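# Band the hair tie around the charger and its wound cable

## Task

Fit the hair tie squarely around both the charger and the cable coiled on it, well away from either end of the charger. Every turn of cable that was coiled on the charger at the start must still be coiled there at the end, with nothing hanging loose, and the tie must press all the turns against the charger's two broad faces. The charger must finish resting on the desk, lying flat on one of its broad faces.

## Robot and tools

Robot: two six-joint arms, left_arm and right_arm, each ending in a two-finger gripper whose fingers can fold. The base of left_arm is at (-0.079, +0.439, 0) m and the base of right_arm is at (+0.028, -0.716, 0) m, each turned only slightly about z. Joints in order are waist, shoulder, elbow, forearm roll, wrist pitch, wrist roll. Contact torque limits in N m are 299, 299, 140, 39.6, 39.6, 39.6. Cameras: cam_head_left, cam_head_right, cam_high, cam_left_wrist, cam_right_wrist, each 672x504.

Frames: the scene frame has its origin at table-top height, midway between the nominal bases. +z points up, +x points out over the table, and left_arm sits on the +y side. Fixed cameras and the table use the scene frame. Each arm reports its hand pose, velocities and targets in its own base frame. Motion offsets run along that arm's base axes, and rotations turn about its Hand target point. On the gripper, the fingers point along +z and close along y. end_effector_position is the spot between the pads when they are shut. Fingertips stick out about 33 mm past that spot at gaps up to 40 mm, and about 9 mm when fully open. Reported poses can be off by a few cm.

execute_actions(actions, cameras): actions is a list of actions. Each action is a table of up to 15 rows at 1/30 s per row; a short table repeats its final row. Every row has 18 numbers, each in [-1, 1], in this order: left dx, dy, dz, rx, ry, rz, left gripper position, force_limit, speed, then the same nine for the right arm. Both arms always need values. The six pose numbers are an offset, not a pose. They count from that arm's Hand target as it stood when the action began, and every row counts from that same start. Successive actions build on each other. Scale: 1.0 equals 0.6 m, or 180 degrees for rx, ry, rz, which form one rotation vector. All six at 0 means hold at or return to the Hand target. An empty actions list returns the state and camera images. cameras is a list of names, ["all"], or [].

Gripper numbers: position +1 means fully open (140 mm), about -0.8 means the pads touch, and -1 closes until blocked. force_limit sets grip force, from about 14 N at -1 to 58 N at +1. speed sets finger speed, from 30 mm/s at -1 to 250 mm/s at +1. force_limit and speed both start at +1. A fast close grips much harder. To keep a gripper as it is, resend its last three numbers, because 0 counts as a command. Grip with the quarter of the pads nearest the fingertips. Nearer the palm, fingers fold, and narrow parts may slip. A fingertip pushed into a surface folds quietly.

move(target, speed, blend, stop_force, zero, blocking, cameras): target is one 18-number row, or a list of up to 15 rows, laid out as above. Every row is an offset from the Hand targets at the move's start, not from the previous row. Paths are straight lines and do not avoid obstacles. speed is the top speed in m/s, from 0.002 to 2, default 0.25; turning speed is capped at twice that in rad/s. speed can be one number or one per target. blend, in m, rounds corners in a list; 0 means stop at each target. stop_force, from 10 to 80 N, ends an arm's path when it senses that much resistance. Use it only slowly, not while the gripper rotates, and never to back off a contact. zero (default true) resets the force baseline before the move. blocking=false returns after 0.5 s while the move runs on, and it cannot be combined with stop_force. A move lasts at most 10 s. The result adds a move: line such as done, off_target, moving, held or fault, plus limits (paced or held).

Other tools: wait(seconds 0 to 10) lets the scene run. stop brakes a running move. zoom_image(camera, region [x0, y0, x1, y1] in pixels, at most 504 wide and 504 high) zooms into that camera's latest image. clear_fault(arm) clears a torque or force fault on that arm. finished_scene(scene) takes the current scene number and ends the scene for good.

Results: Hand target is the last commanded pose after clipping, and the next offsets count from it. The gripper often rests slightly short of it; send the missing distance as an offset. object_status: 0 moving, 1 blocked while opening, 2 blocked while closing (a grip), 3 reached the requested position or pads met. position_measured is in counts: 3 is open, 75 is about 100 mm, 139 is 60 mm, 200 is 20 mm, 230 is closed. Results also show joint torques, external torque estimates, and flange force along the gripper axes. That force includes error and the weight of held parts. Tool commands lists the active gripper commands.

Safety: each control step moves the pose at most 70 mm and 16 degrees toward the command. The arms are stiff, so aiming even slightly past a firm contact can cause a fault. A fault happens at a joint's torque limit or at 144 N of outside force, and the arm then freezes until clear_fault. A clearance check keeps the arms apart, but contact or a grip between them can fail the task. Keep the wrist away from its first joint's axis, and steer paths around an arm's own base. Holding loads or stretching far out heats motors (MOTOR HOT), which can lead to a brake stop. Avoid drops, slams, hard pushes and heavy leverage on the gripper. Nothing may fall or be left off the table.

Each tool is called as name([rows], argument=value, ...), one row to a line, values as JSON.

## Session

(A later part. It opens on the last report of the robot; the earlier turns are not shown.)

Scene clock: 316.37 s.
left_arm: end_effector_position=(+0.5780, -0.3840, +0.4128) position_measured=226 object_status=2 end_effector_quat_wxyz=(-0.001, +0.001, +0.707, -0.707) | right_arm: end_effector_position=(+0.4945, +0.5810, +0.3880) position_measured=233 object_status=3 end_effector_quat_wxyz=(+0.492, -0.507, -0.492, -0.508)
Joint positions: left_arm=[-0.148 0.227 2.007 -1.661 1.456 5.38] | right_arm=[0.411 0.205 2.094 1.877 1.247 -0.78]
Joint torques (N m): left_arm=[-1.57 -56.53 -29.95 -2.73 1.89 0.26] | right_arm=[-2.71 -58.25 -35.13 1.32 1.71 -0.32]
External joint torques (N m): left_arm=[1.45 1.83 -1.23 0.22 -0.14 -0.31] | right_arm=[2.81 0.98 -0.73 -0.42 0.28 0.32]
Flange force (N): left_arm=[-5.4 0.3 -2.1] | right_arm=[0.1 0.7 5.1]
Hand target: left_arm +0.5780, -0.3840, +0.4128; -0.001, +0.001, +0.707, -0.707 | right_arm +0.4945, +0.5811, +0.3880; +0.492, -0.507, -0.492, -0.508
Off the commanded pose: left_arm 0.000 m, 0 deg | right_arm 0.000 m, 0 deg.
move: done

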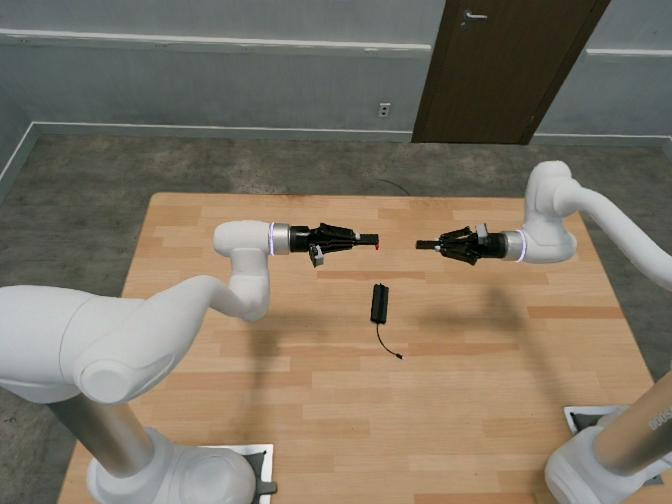

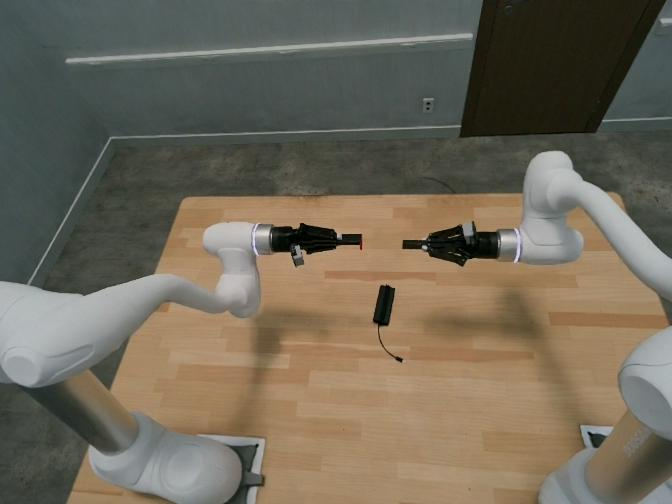

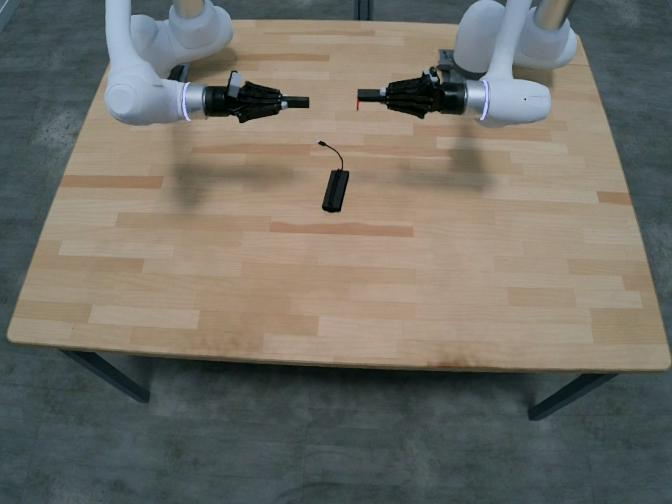

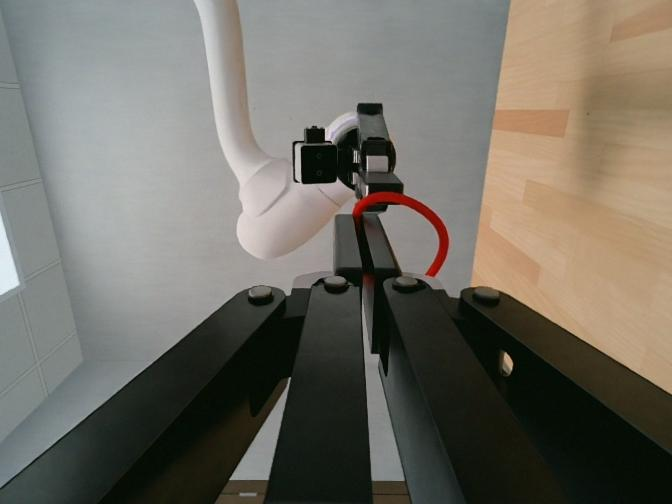

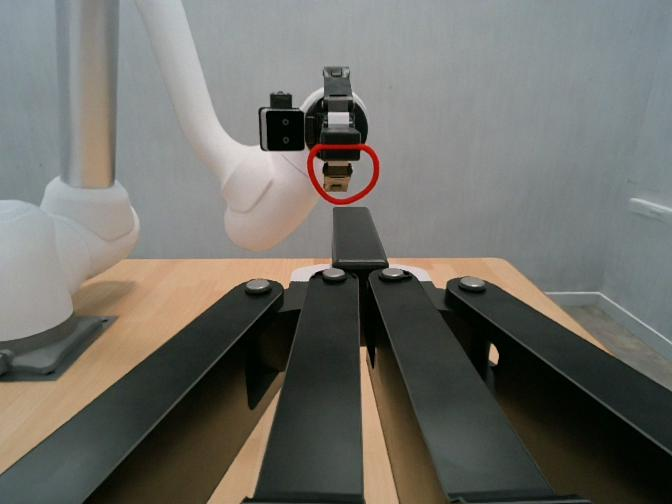

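move(target=[0,0,0,0,0,0,-1,-0.5,-0.8,-0.006,0.125,0.005,0,0,0,-1,1,0], speed=0.1, cameras=["cam_head_left","cam_high","cam_left_wrist","cam_right_wrist"])

zoom_image(camera="cam_right_wrist", region=[250, 80, 470, 280])

zoom_image(camera="cam_high", region=[280, 60, 400, 150])

zoom_image(camera="cam_left_wrist", region=[270, 100, 490, 300])

zoom_image(camera="cam_head_left", region=[340, 200, 440, 280])

Scene clock: 331.20 s.
left_arm: end_effector_position=(+0.5780, -0.3840, +0.4128) position_measured=226 object_status=2 end_effector_quat_wxyz=(-0.001, +0.001, +0.707, -0.707) | right_arm: end_effector_position=(+0.4909, +0.6561, +0.3910) position_measured=233 object_status=3 end_effector_quat_wxyz=(+0.492, -0.507, -0.492, -0.508)
Joint positions: left_arm=[-0.148 0.227 2.007 -1.661 1.456 5.38] | right_arm=[0.533 0.25 2.027 1.961 1.153 -0.792]
Joint torques (N m): left_arm=[-1.59 -56.42 -30.14 -2.7 1.83 0.3] | right_arm=[-2.26 -63.97 -36.1 0.91 1.75 -0.3]
External joint torques (N m): left_arm=[1.56 1.74 -1.02 0.2 -0.09 -0.35] | right_arm=[2.18 1.29 -0.44 -0.35 0.25 0.3]
Flange force (N): left_arm=[-4.9 0.3 -2.4] | right_arm=[-0.5 0.7 4.0]
Hand target: left_arm +0.5780, -0.3840, +0.4128; -0.001, +0.001, +0.707, -0.707 | right_arm +0.4909, +0.6561, +0.3910; +0.492, -0.507, -0.492, -0.508
Off the commanded pose: left_arm 0.000 m, 0 deg | right_arm 0.000 m, 0 deg.
move: done
Images, in order (width x height): cam_head_left 672x504, cam_high 672x504, cam_left_wrist 672x504, cam_right_wrist 672x504.

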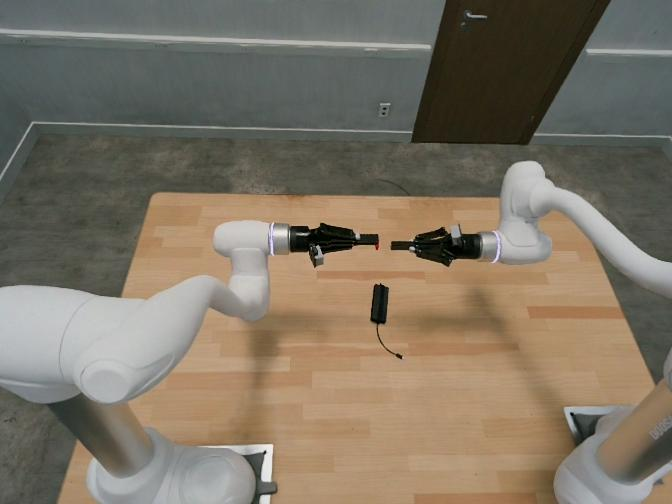

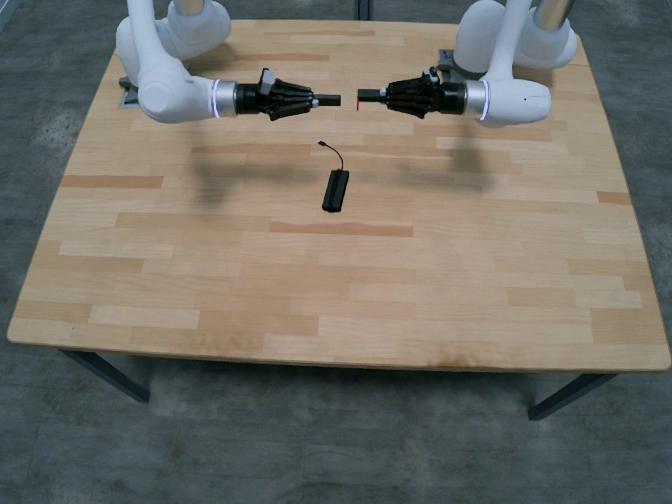

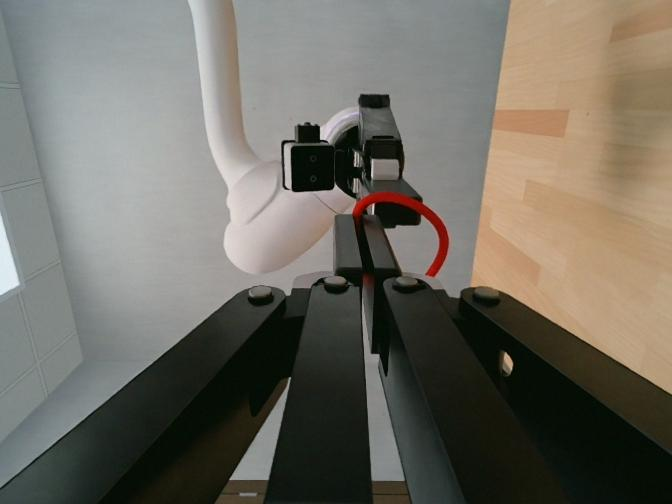

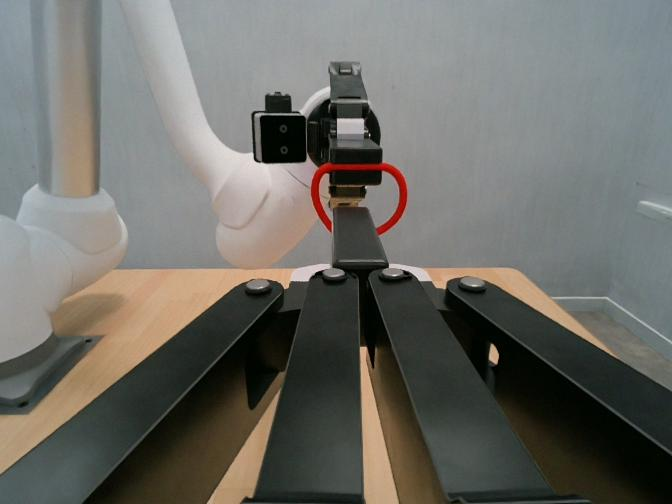

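Scaled by 2.291.

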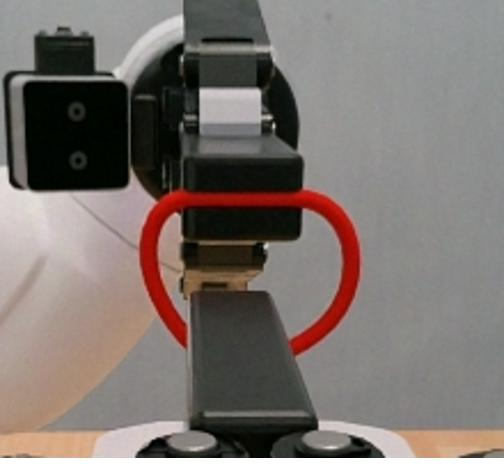

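Scaled by 4.200.

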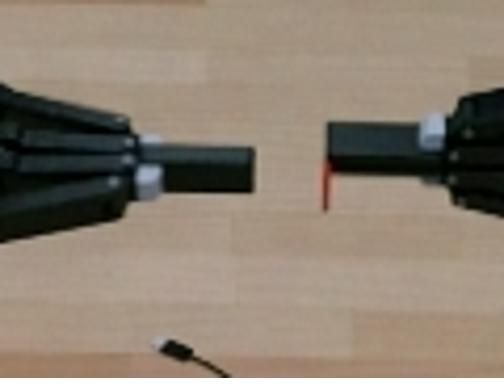

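Scaled by 2.291.

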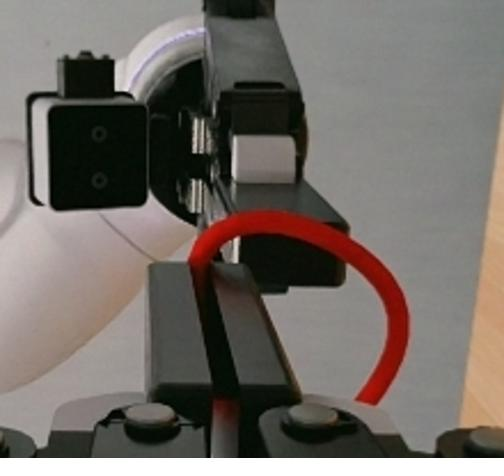

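Scaled by 5.040.

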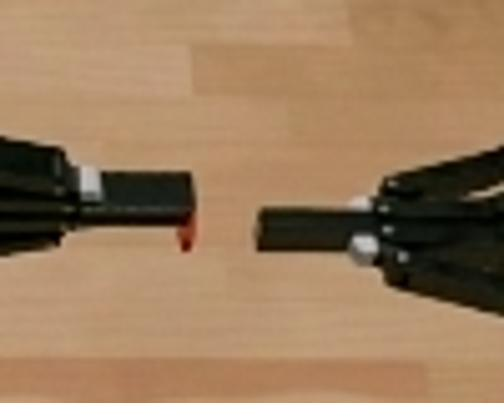

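move(target=[0,0,0,0,0,0,-1,-0.5,-0.8,0.0083,0.05,-0.0017,0,0,0,-1,1,0], speed=0.06, cameras=["cam_left_wrist","cam_right_wrist","cam_high"])

zoom_image(camera="cam_right_wrist", region=[250, 80, 470, 280])

zoom_image(camera="cam_left_wrist", region=[270, 100, 490, 300])

zoom_image(camera="cam_high", region=[280, 60, 400, 150])

Scene clock: 346.73 s.
left_arm: end_effector_position=(+0.5780, -0.3840, +0.4128) position_measured=226 object_status=2 end_effector_quat_wxyz=(-0.001, +0.001, +0.707, -0.707) | right_arm: end_effector_position=(+0.4958, +0.6861, +0.3900) position_measured=233 object_status=3 end_effector_quat_wxyz=(+0.492, -0.507, -0.492, -0.508)
Joint positions: left_arm=[-0.148 0.227 2.007 -1.661 1.456 5.38] | right_arm=[0.572 0.28 1.988 1.988 1.122 -0.796]
Joint torques (N m): left_arm=[-1.36 -56.46 -30.18 -2.72 1.88 0.27] | right_arm=[-2.23 -67.61 -36.13 0.78 1.73 -0.32]
External joint torques (N m): left_arm=[1.41 1.83 -0.97 0.22 -0.14 -0.31] | right_arm=[2.09 1.85 -0.79 -0.35 0.28 0.31]
Flange force (N): left_arm=[-4.9 0.5 -2.1] | right_arm=[-0.8 1.9 4.7]
Hand target: left_arm +0.5780, -0.3840, +0.4128; -0.001, +0.001, +0.707, -0.707 | right_arm +0.4958, +0.6861, +0.3900; +0.492, -0.507, -0.492, -0.508
Off the commanded pose: left_arm 0.000 m, 0 deg | right_arm 0.000 m, 0 deg.
move: done
Images, in order (width x height): cam_high 672x504, cam_left_wrist 672x504, cam_right_wrist 672x504.

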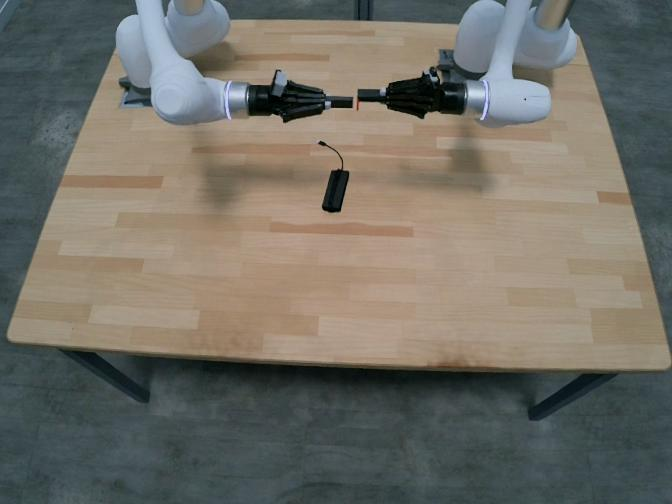

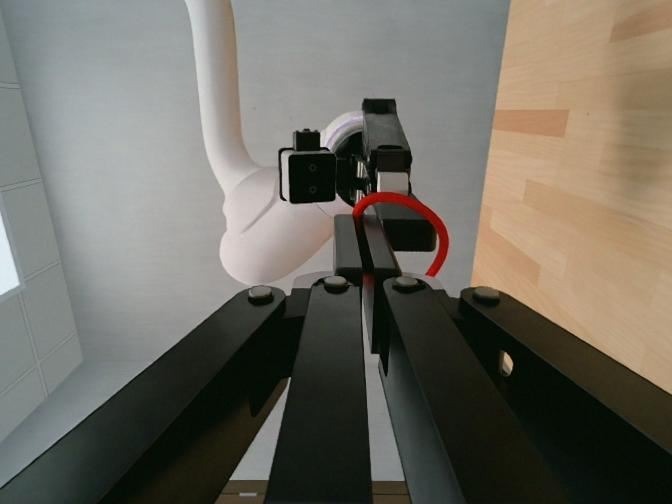

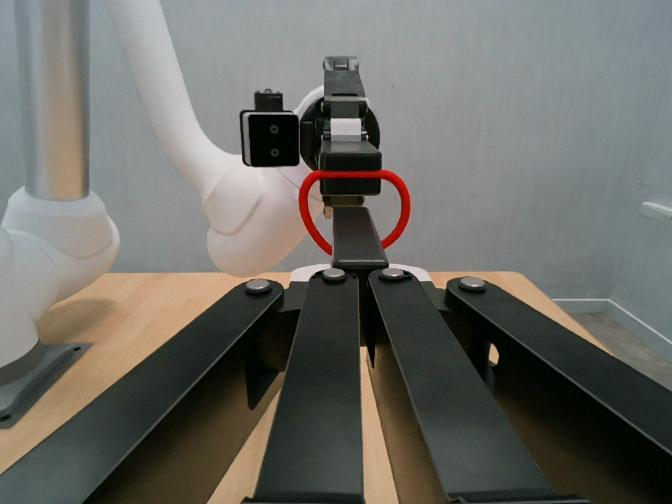

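Scaled by 2.291.

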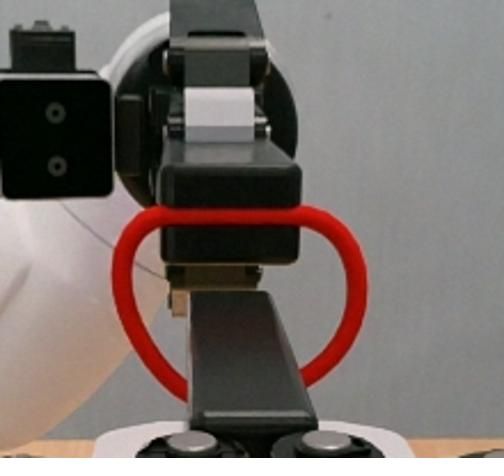

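Scaled by 2.291.

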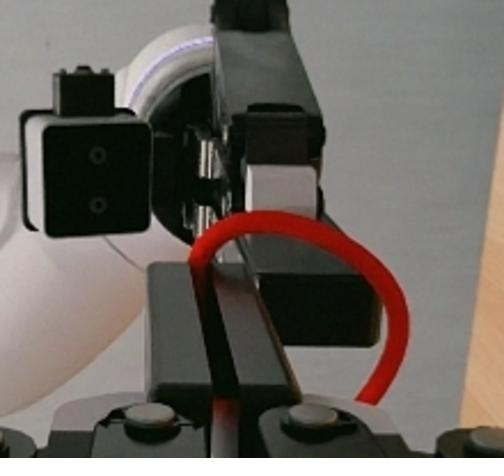

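Scaled by 4.200.

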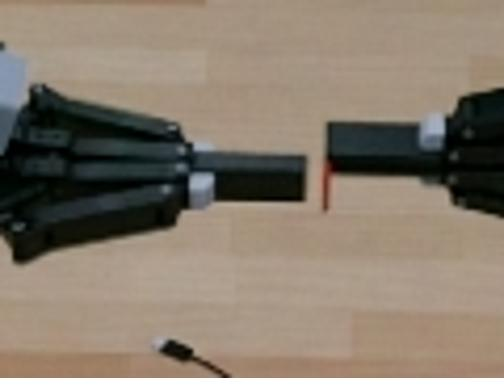

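move(target=[0,0,0,0,0,0,-1,-0.5,-0.8,-0.0017,0.05,0.0012,0,0,0,-1,1,0], speed=0.03, stop_force=10, cameras=["cam_left_wrist","cam_right_wrist","cam_high"])

zoom_image(camera="cam_right_wrist", region=[250, 80, 470, 280])

zoom_image(camera="cam_left_wrist", region=[270, 100, 490, 300])

zoom_image(camera="cam_high", region=[280, 60, 400, 150])

Scene clock: 357.83 s.
left_arm: end_effector_position=(+0.5780, -0.3840, +0.4128) position_measured=226 object_status=2 end_effector_quat_wxyz=(-0.001, +0.001, +0.707, -0.707) | right_arm: end_effector_position=(+0.4948, +0.7161, +0.3907) position_measured=233 object_status=3 end_effector_quat_wxyz=(+0.492, -0.507, -0.492, -0.508)
Joint positions: left_arm=[-0.148 0.227 2.007 -1.661 1.456 5.38] | right_arm=[0.614 0.302 1.954 2.016 1.088 -0.799]
Joint torques (N m): left_arm=[-1.15 -56.3 -29.99 -2.71 1.87 0.28] | right_arm=[-1.98 -70.27 -36.47 0.64 1.73 -0.3]
External joint torques (N m): left_arm=[1.12 1.68 -1.19 0.2 -0.13 -0.33] | right_arm=[2.12 1.29 -0.86 -0.36 0.3 0.29]
Flange force (N): left_arm=[-5.0 0.2 -1.6] | right_arm=[-0.2 1.3 4.3]
Hand target: left_arm +0.5780, -0.3840, +0.4128; -0.001, +0.001, +0.707, -0.707 | right_arm +0.4948, +0.7161, +0.3907; +0.492, -0.507, -0.492, -0.508
Off the commanded pose: left_arm 0.000 m, 0 deg | right_arm 0.000 m, 0 deg.
move: done
Images, in order (width x height): cam_high 672x504, cam_left_wrist 672x504, cam_right_wrist 672x504.

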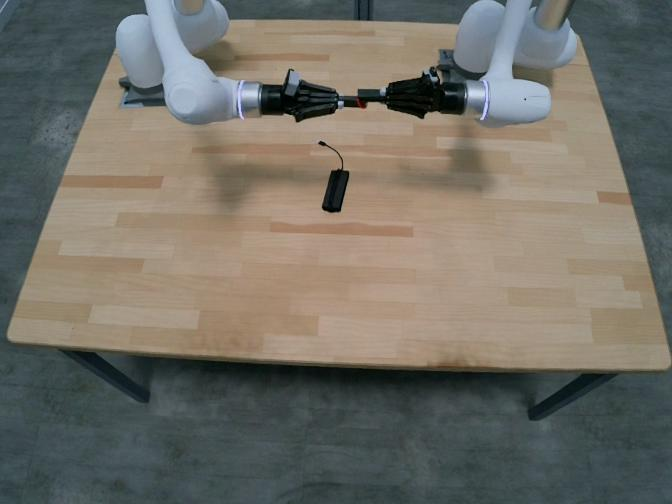

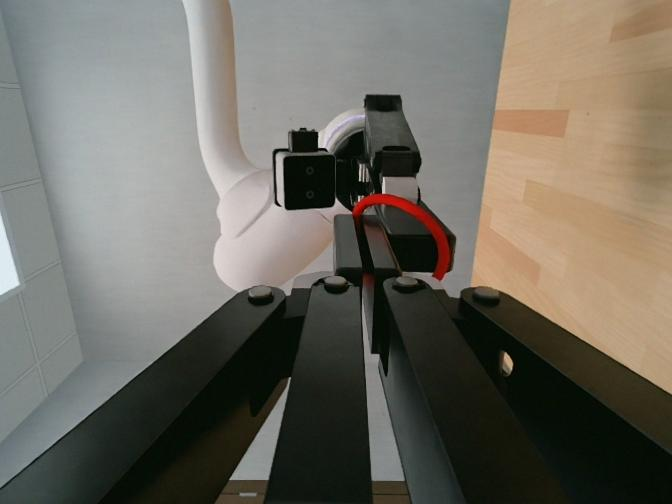

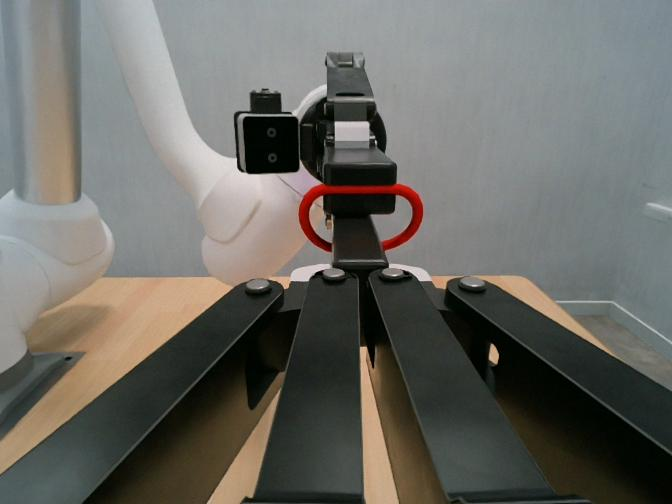

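Scaled by 2.291.

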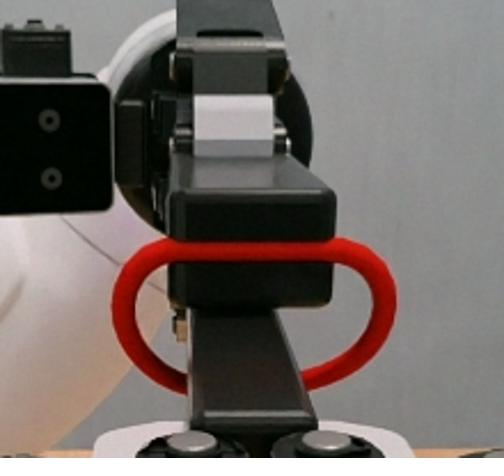

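Scaled by 2.291.

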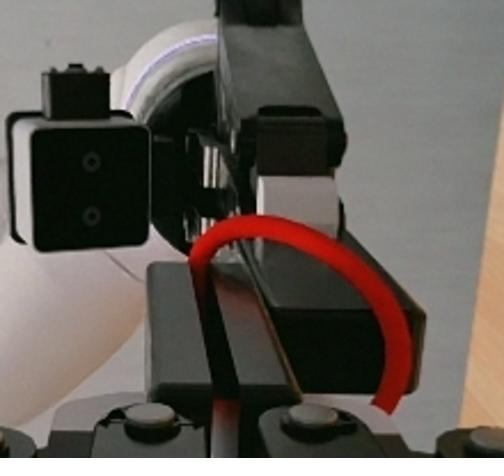

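Scaled by 4.200.

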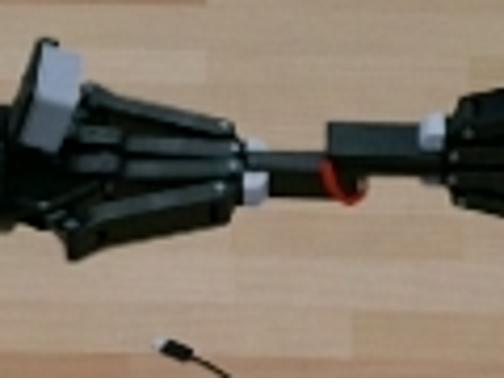

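move([
  [0,0,0,0,0,0,-1,-0.5,-0.8,0.0017,-0.1167,0.0008,0,0,0,-1,1,0],
  [0,0,0,0,0,0,-1,-0.5,-0.8,0.0017,-0.1167,0.0008,0.016,0.4997,0,-1,1,0],
], speed=0.2, cameras=["cam_left_wrist","cam_right_wrist","cam_high"])

zoom_image(camera="cam_right_wrist", region=[250, 80, 470, 280])

zoom_image(camera="cam_left_wrist", region=[270, 100, 490, 300])

zoom_image(camera="cam_high", region=[280, 60, 400, 150])

Scene clock: 378.23 s.
left_arm: end_effector_position=(+0.5780, -0.3840, +0.4128) position_measured=226 object_status=2 end_effector_quat_wxyz=(-0.001, +0.001, +0.707, -0.707) | right_arm: end_effector_position=(+0.4957, +0.6461, +0.3910) position_measured=233 object_status=3 end_effector_quat_wxyz=(+0.707, -0.707, +0.011, -0.012)
Joint positions: left_arm=[-0.148 0.227 2.007 -1.661 1.456 5.38] | right_arm=[0.515 0.247 2.031 1.949 1.164 0.783]
Joint torques (N m): left_arm=[-1.26 -56.73 -30.13 -2.69 1.9 0.29] | right_arm=[-2.14 -63.96 -36.83 0.93 1.73 -0.38]
External joint torques (N m): left_arm=[1.25 1.91 -1.06 0.18 -0.16 -0.34] | right_arm=[2.15 1.78 0.21 -0.35 0.27 0.33]
Flange force (N): left_arm=[-5.1 0.5 -1.7] | right_arm=[0.4 1.5 3.6]
Hand target: left_arm +0.5780, -0.3840, +0.4128; -0.001, +0.001, +0.707, -0.707 | right_arm +0.4958, +0.6461, +0.3912; +0.707, -0.707, +0.011, -0.012
Off the commanded pose: left_arm 0.000 m, 0 deg | right_arm 0.000 m, 0 deg.
move: done
Images, in order (width x height): cam_high 672x504, cam_left_wrist 672x504, cam_right_wrist 672x504.

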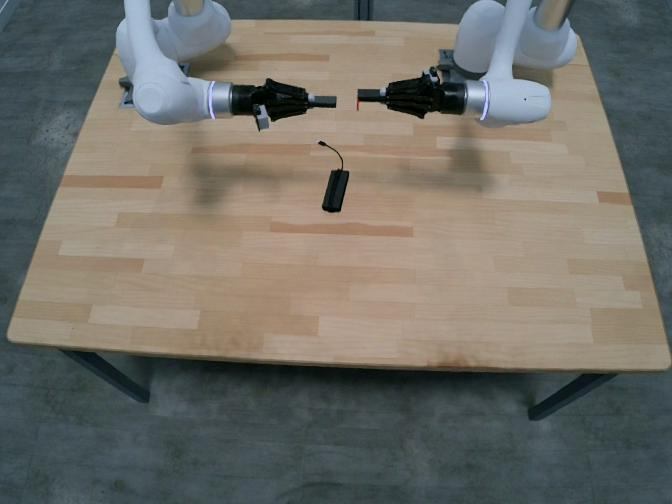

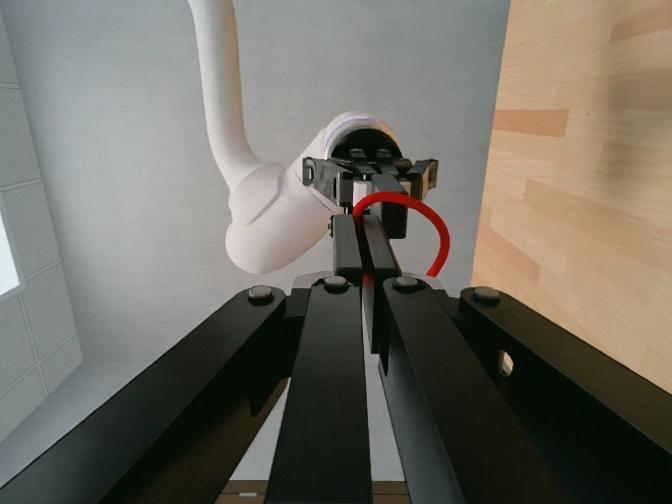

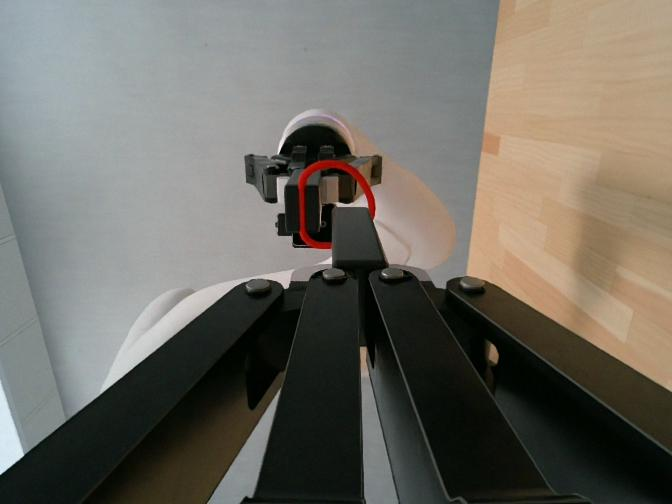

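Scaled by 2.291.

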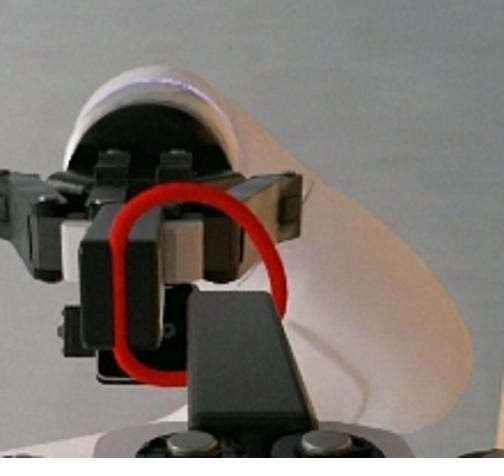

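Scaled by 2.291.

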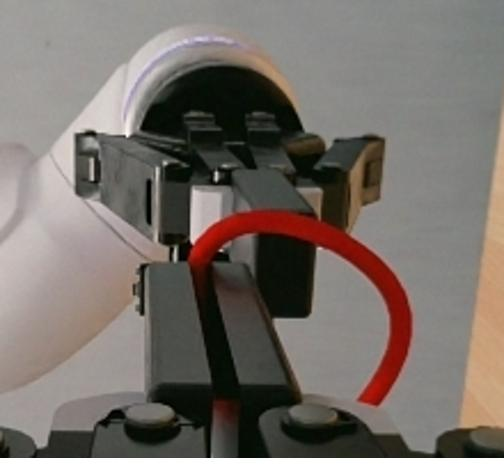

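Scaled by 4.200.

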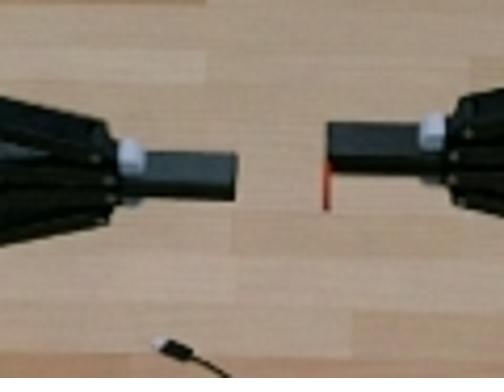

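move(target=[0,0,0,0,0,0,-1,-0.5,-0.8,0.003,0.0917,-0.0017,0,0,0,-1,1,0], speed=0.04, cameras=["cam_left_wrist","cam_right_wrist","cam_high"])

zoom_image(camera="cam_right_wrist", region=[250, 80, 470, 280])

zoom_image(camera="cam_left_wrist", region=[270, 100, 490, 300])

zoom_image(camera="cam_high", region=[280, 60, 400, 150])

Scene clock: 387.90 s.
left_arm: end_effector_position=(+0.5780, -0.3840, +0.4128) position_measured=226 object_status=2 end_effector_quat_wxyz=(-0.001, +0.001, +0.707, -0.707) | right_arm: end_effector_position=(+0.4976, +0.7011, +0.3902) position_measured=233 object_status=3 end_effector_quat_wxyz=(+0.707, -0.707, +0.011, -0.012)
Joint positions: left_arm=[-0.148 0.227 2.007 -1.661 1.456 5.38] | right_arm=[0.592 0.293 1.969 2.003 1.104 0.773]
Joint torques (N m): left_arm=[-1.3 -56.25 -29.86 -2.69 1.88 0.27] | right_arm=[-1.8 -69.23 -36.32 0.7 1.75 -0.36]
External joint torques (N m): left_arm=[1.46 1.29 -1.35 0.18 -0.14 -0.32] | right_arm=[1.79 1.4 -0.97 -0.36 0.28 0.31]
Flange force (N): left_arm=[-4.8 -0.4 -2.2] | right_arm=[1.9 0.2 4.1]
Hand target: left_arm +0.5780, -0.3840, +0.4128; -0.001, +0.001, +0.707, -0.707 | right_arm +0.4976, +0.7011, +0.3902; +0.707, -0.707, +0.011, -0.012
Off the commanded pose: left_arm 0.000 m, 0 deg | right_arm 0.000 m, 0 deg.
move: done
Images, in order (width x height): cam_high 672x504, cam_left_wrist 672x504, cam_right_wrist 672x504.

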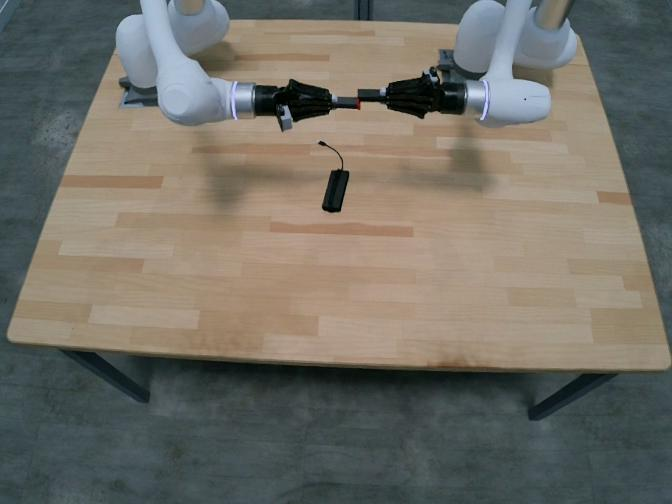

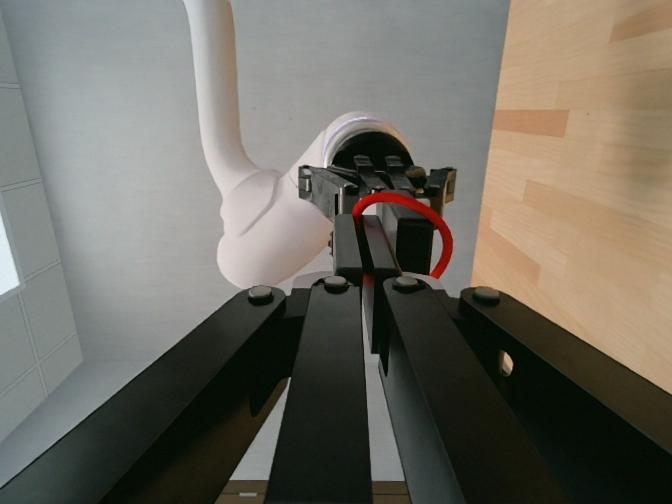

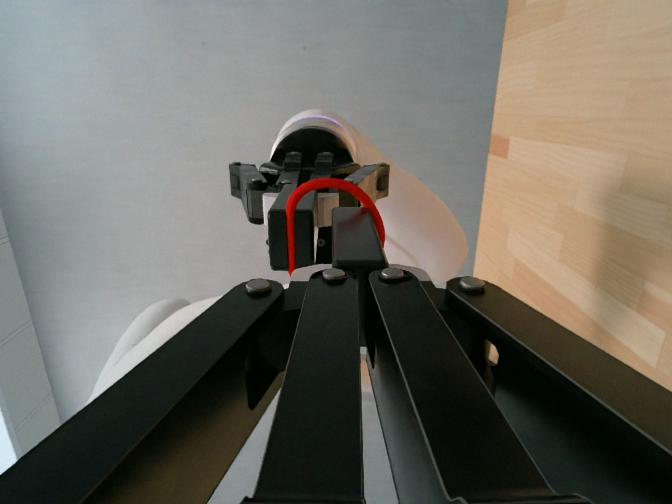

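Scaled by 2.291.

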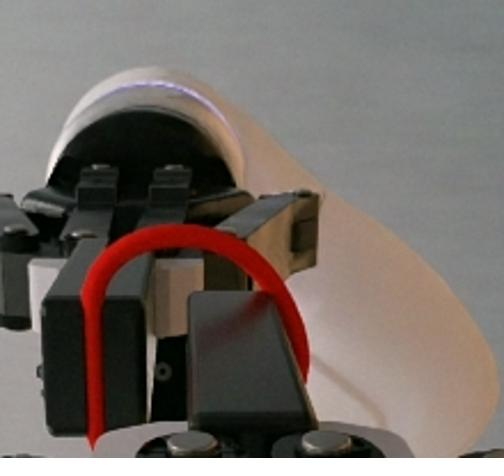

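Scaled by 2.291.

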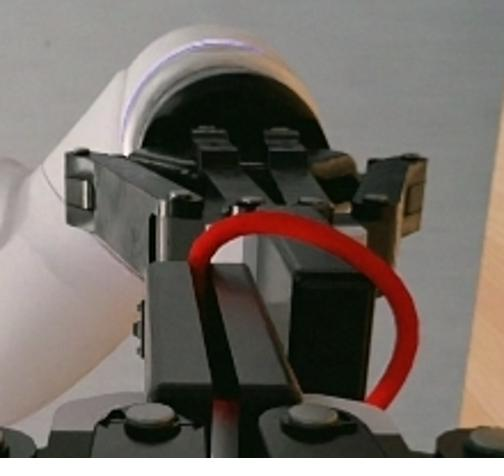

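Scaled by 4.200.

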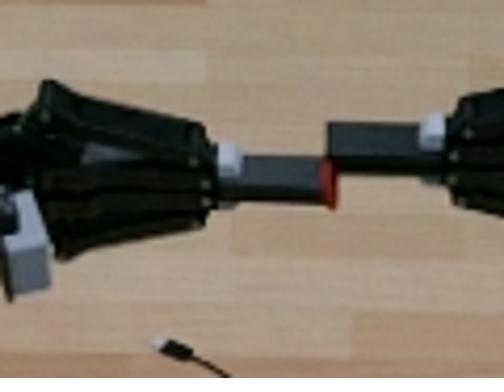

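move(target=[0,0,0,0,0,0,-1,-0.5,-0.8,0.0007,0.033,-0.001,0,0,0,-1,1,0], speed=0.03, cameras=["cam_left_wrist","cam_right_wrist","cam_high","cam_head_right"])

zoom_image(camera="cam_right_wrist", region=[250, 80, 470, 280])

zoom_image(camera="cam_left_wrist", region=[270, 100, 490, 300])

zoom_image(camera="cam_high", region=[310, 70, 400, 140])

zoom_image(camera="cam_head_right", region=[320, 210, 400, 270])

Scene clock: 394.97 s.
left_arm: end_effector_position=(+0.5780, -0.3840, +0.4128) position_measured=226 object_status=2 end_effector_quat_wxyz=(-0.001, +0.001, +0.707, -0.707) | right_arm: end_effector_position=(+0.4981, +0.7209, +0.3896) position_measured=233 object_status=3 end_effector_quat_wxyz=(+0.707, -0.707, +0.011, -0.012)
Joint positions: left_arm=[-0.148 0.227 2.007 -1.661 1.456 5.38] | right_arm=[0.618 0.31 1.946 2.021 1.083 0.769]
Joint torques (N m): left_arm=[-1.46 -56.63 -30.07 -2.77 1.82 0.29] | right_arm=[-1.93 -71.14 -36.56 0.61 1.77 -0.35]
External joint torques (N m): left_arm=[1.42 1.68 -1.15 0.26 -0.07 -0.34] | right_arm=[2 2.21 -0.63 -0.38 0.25 0.3]
Flange force (N): left_arm=[-5.0 0.2 -2.2] | right_arm=[2.0 1.3 4.6]
Hand target: left_arm +0.5780, -0.3840, +0.4128; -0.001, +0.001, +0.707, -0.707 | right_arm +0.4981, +0.7209, +0.3896; +0.707, -0.707, +0.011, -0.012
Off the commanded pose: left_arm 0.000 m, 0 deg | right_arm 0.000 m, 0 deg.
move: done
Images, in order (width x height): cam_head_right 672x504, cam_high 672x504, cam_left_wrist 672x504, cam_right_wrist 672x504.

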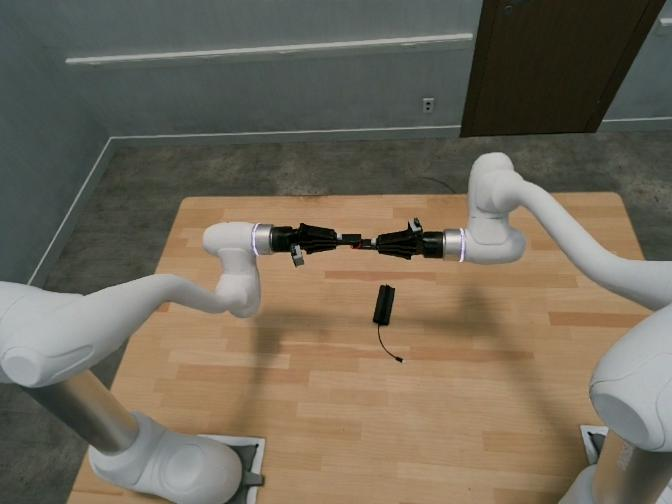

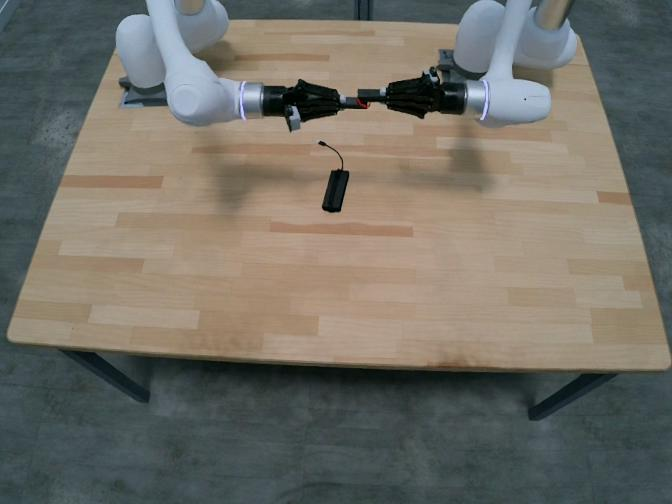

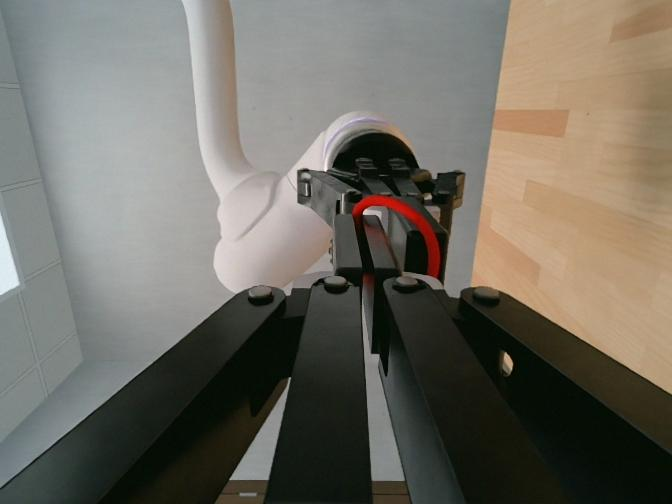

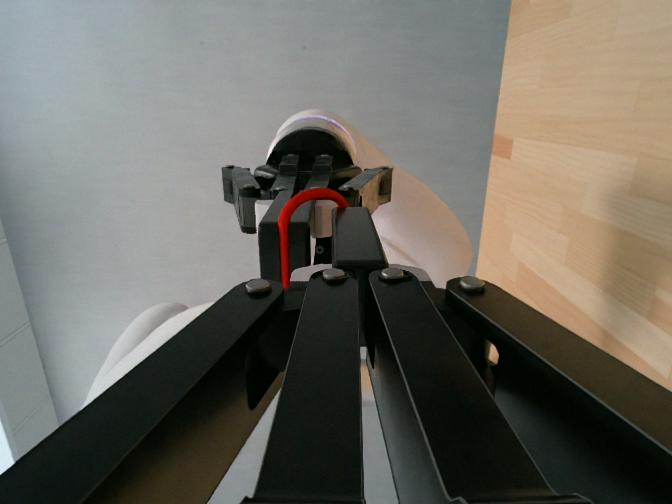

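Scaled by 2.291.

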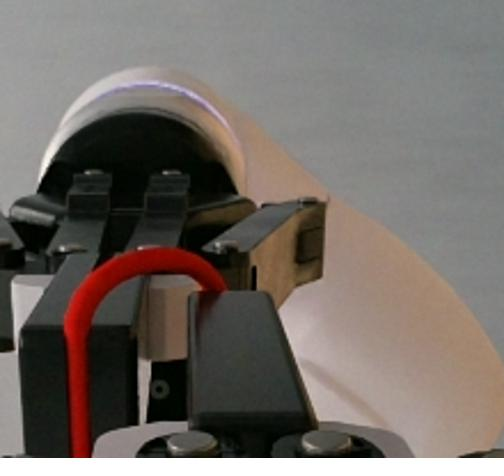

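Scaled by 2.291.

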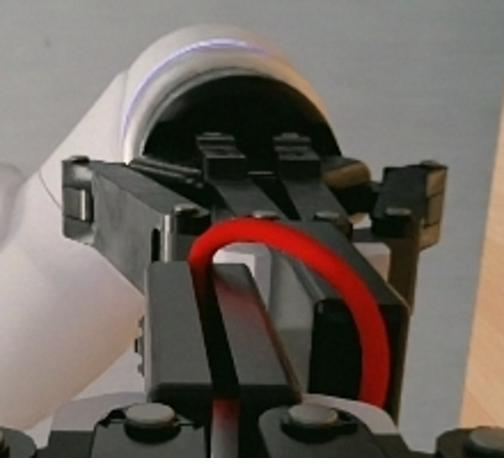

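Scaled by 5.600.

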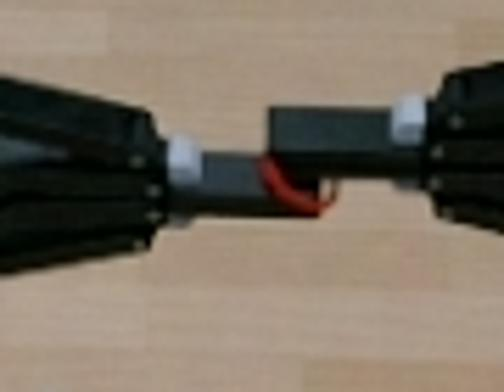

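Scaled by 6.300.

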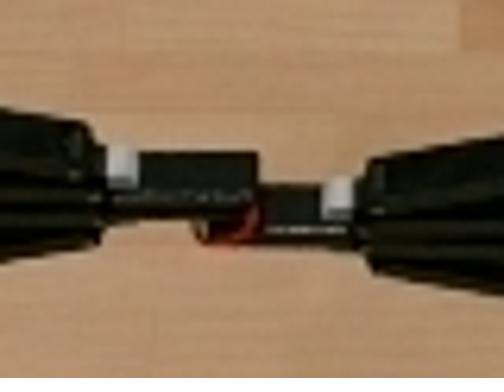

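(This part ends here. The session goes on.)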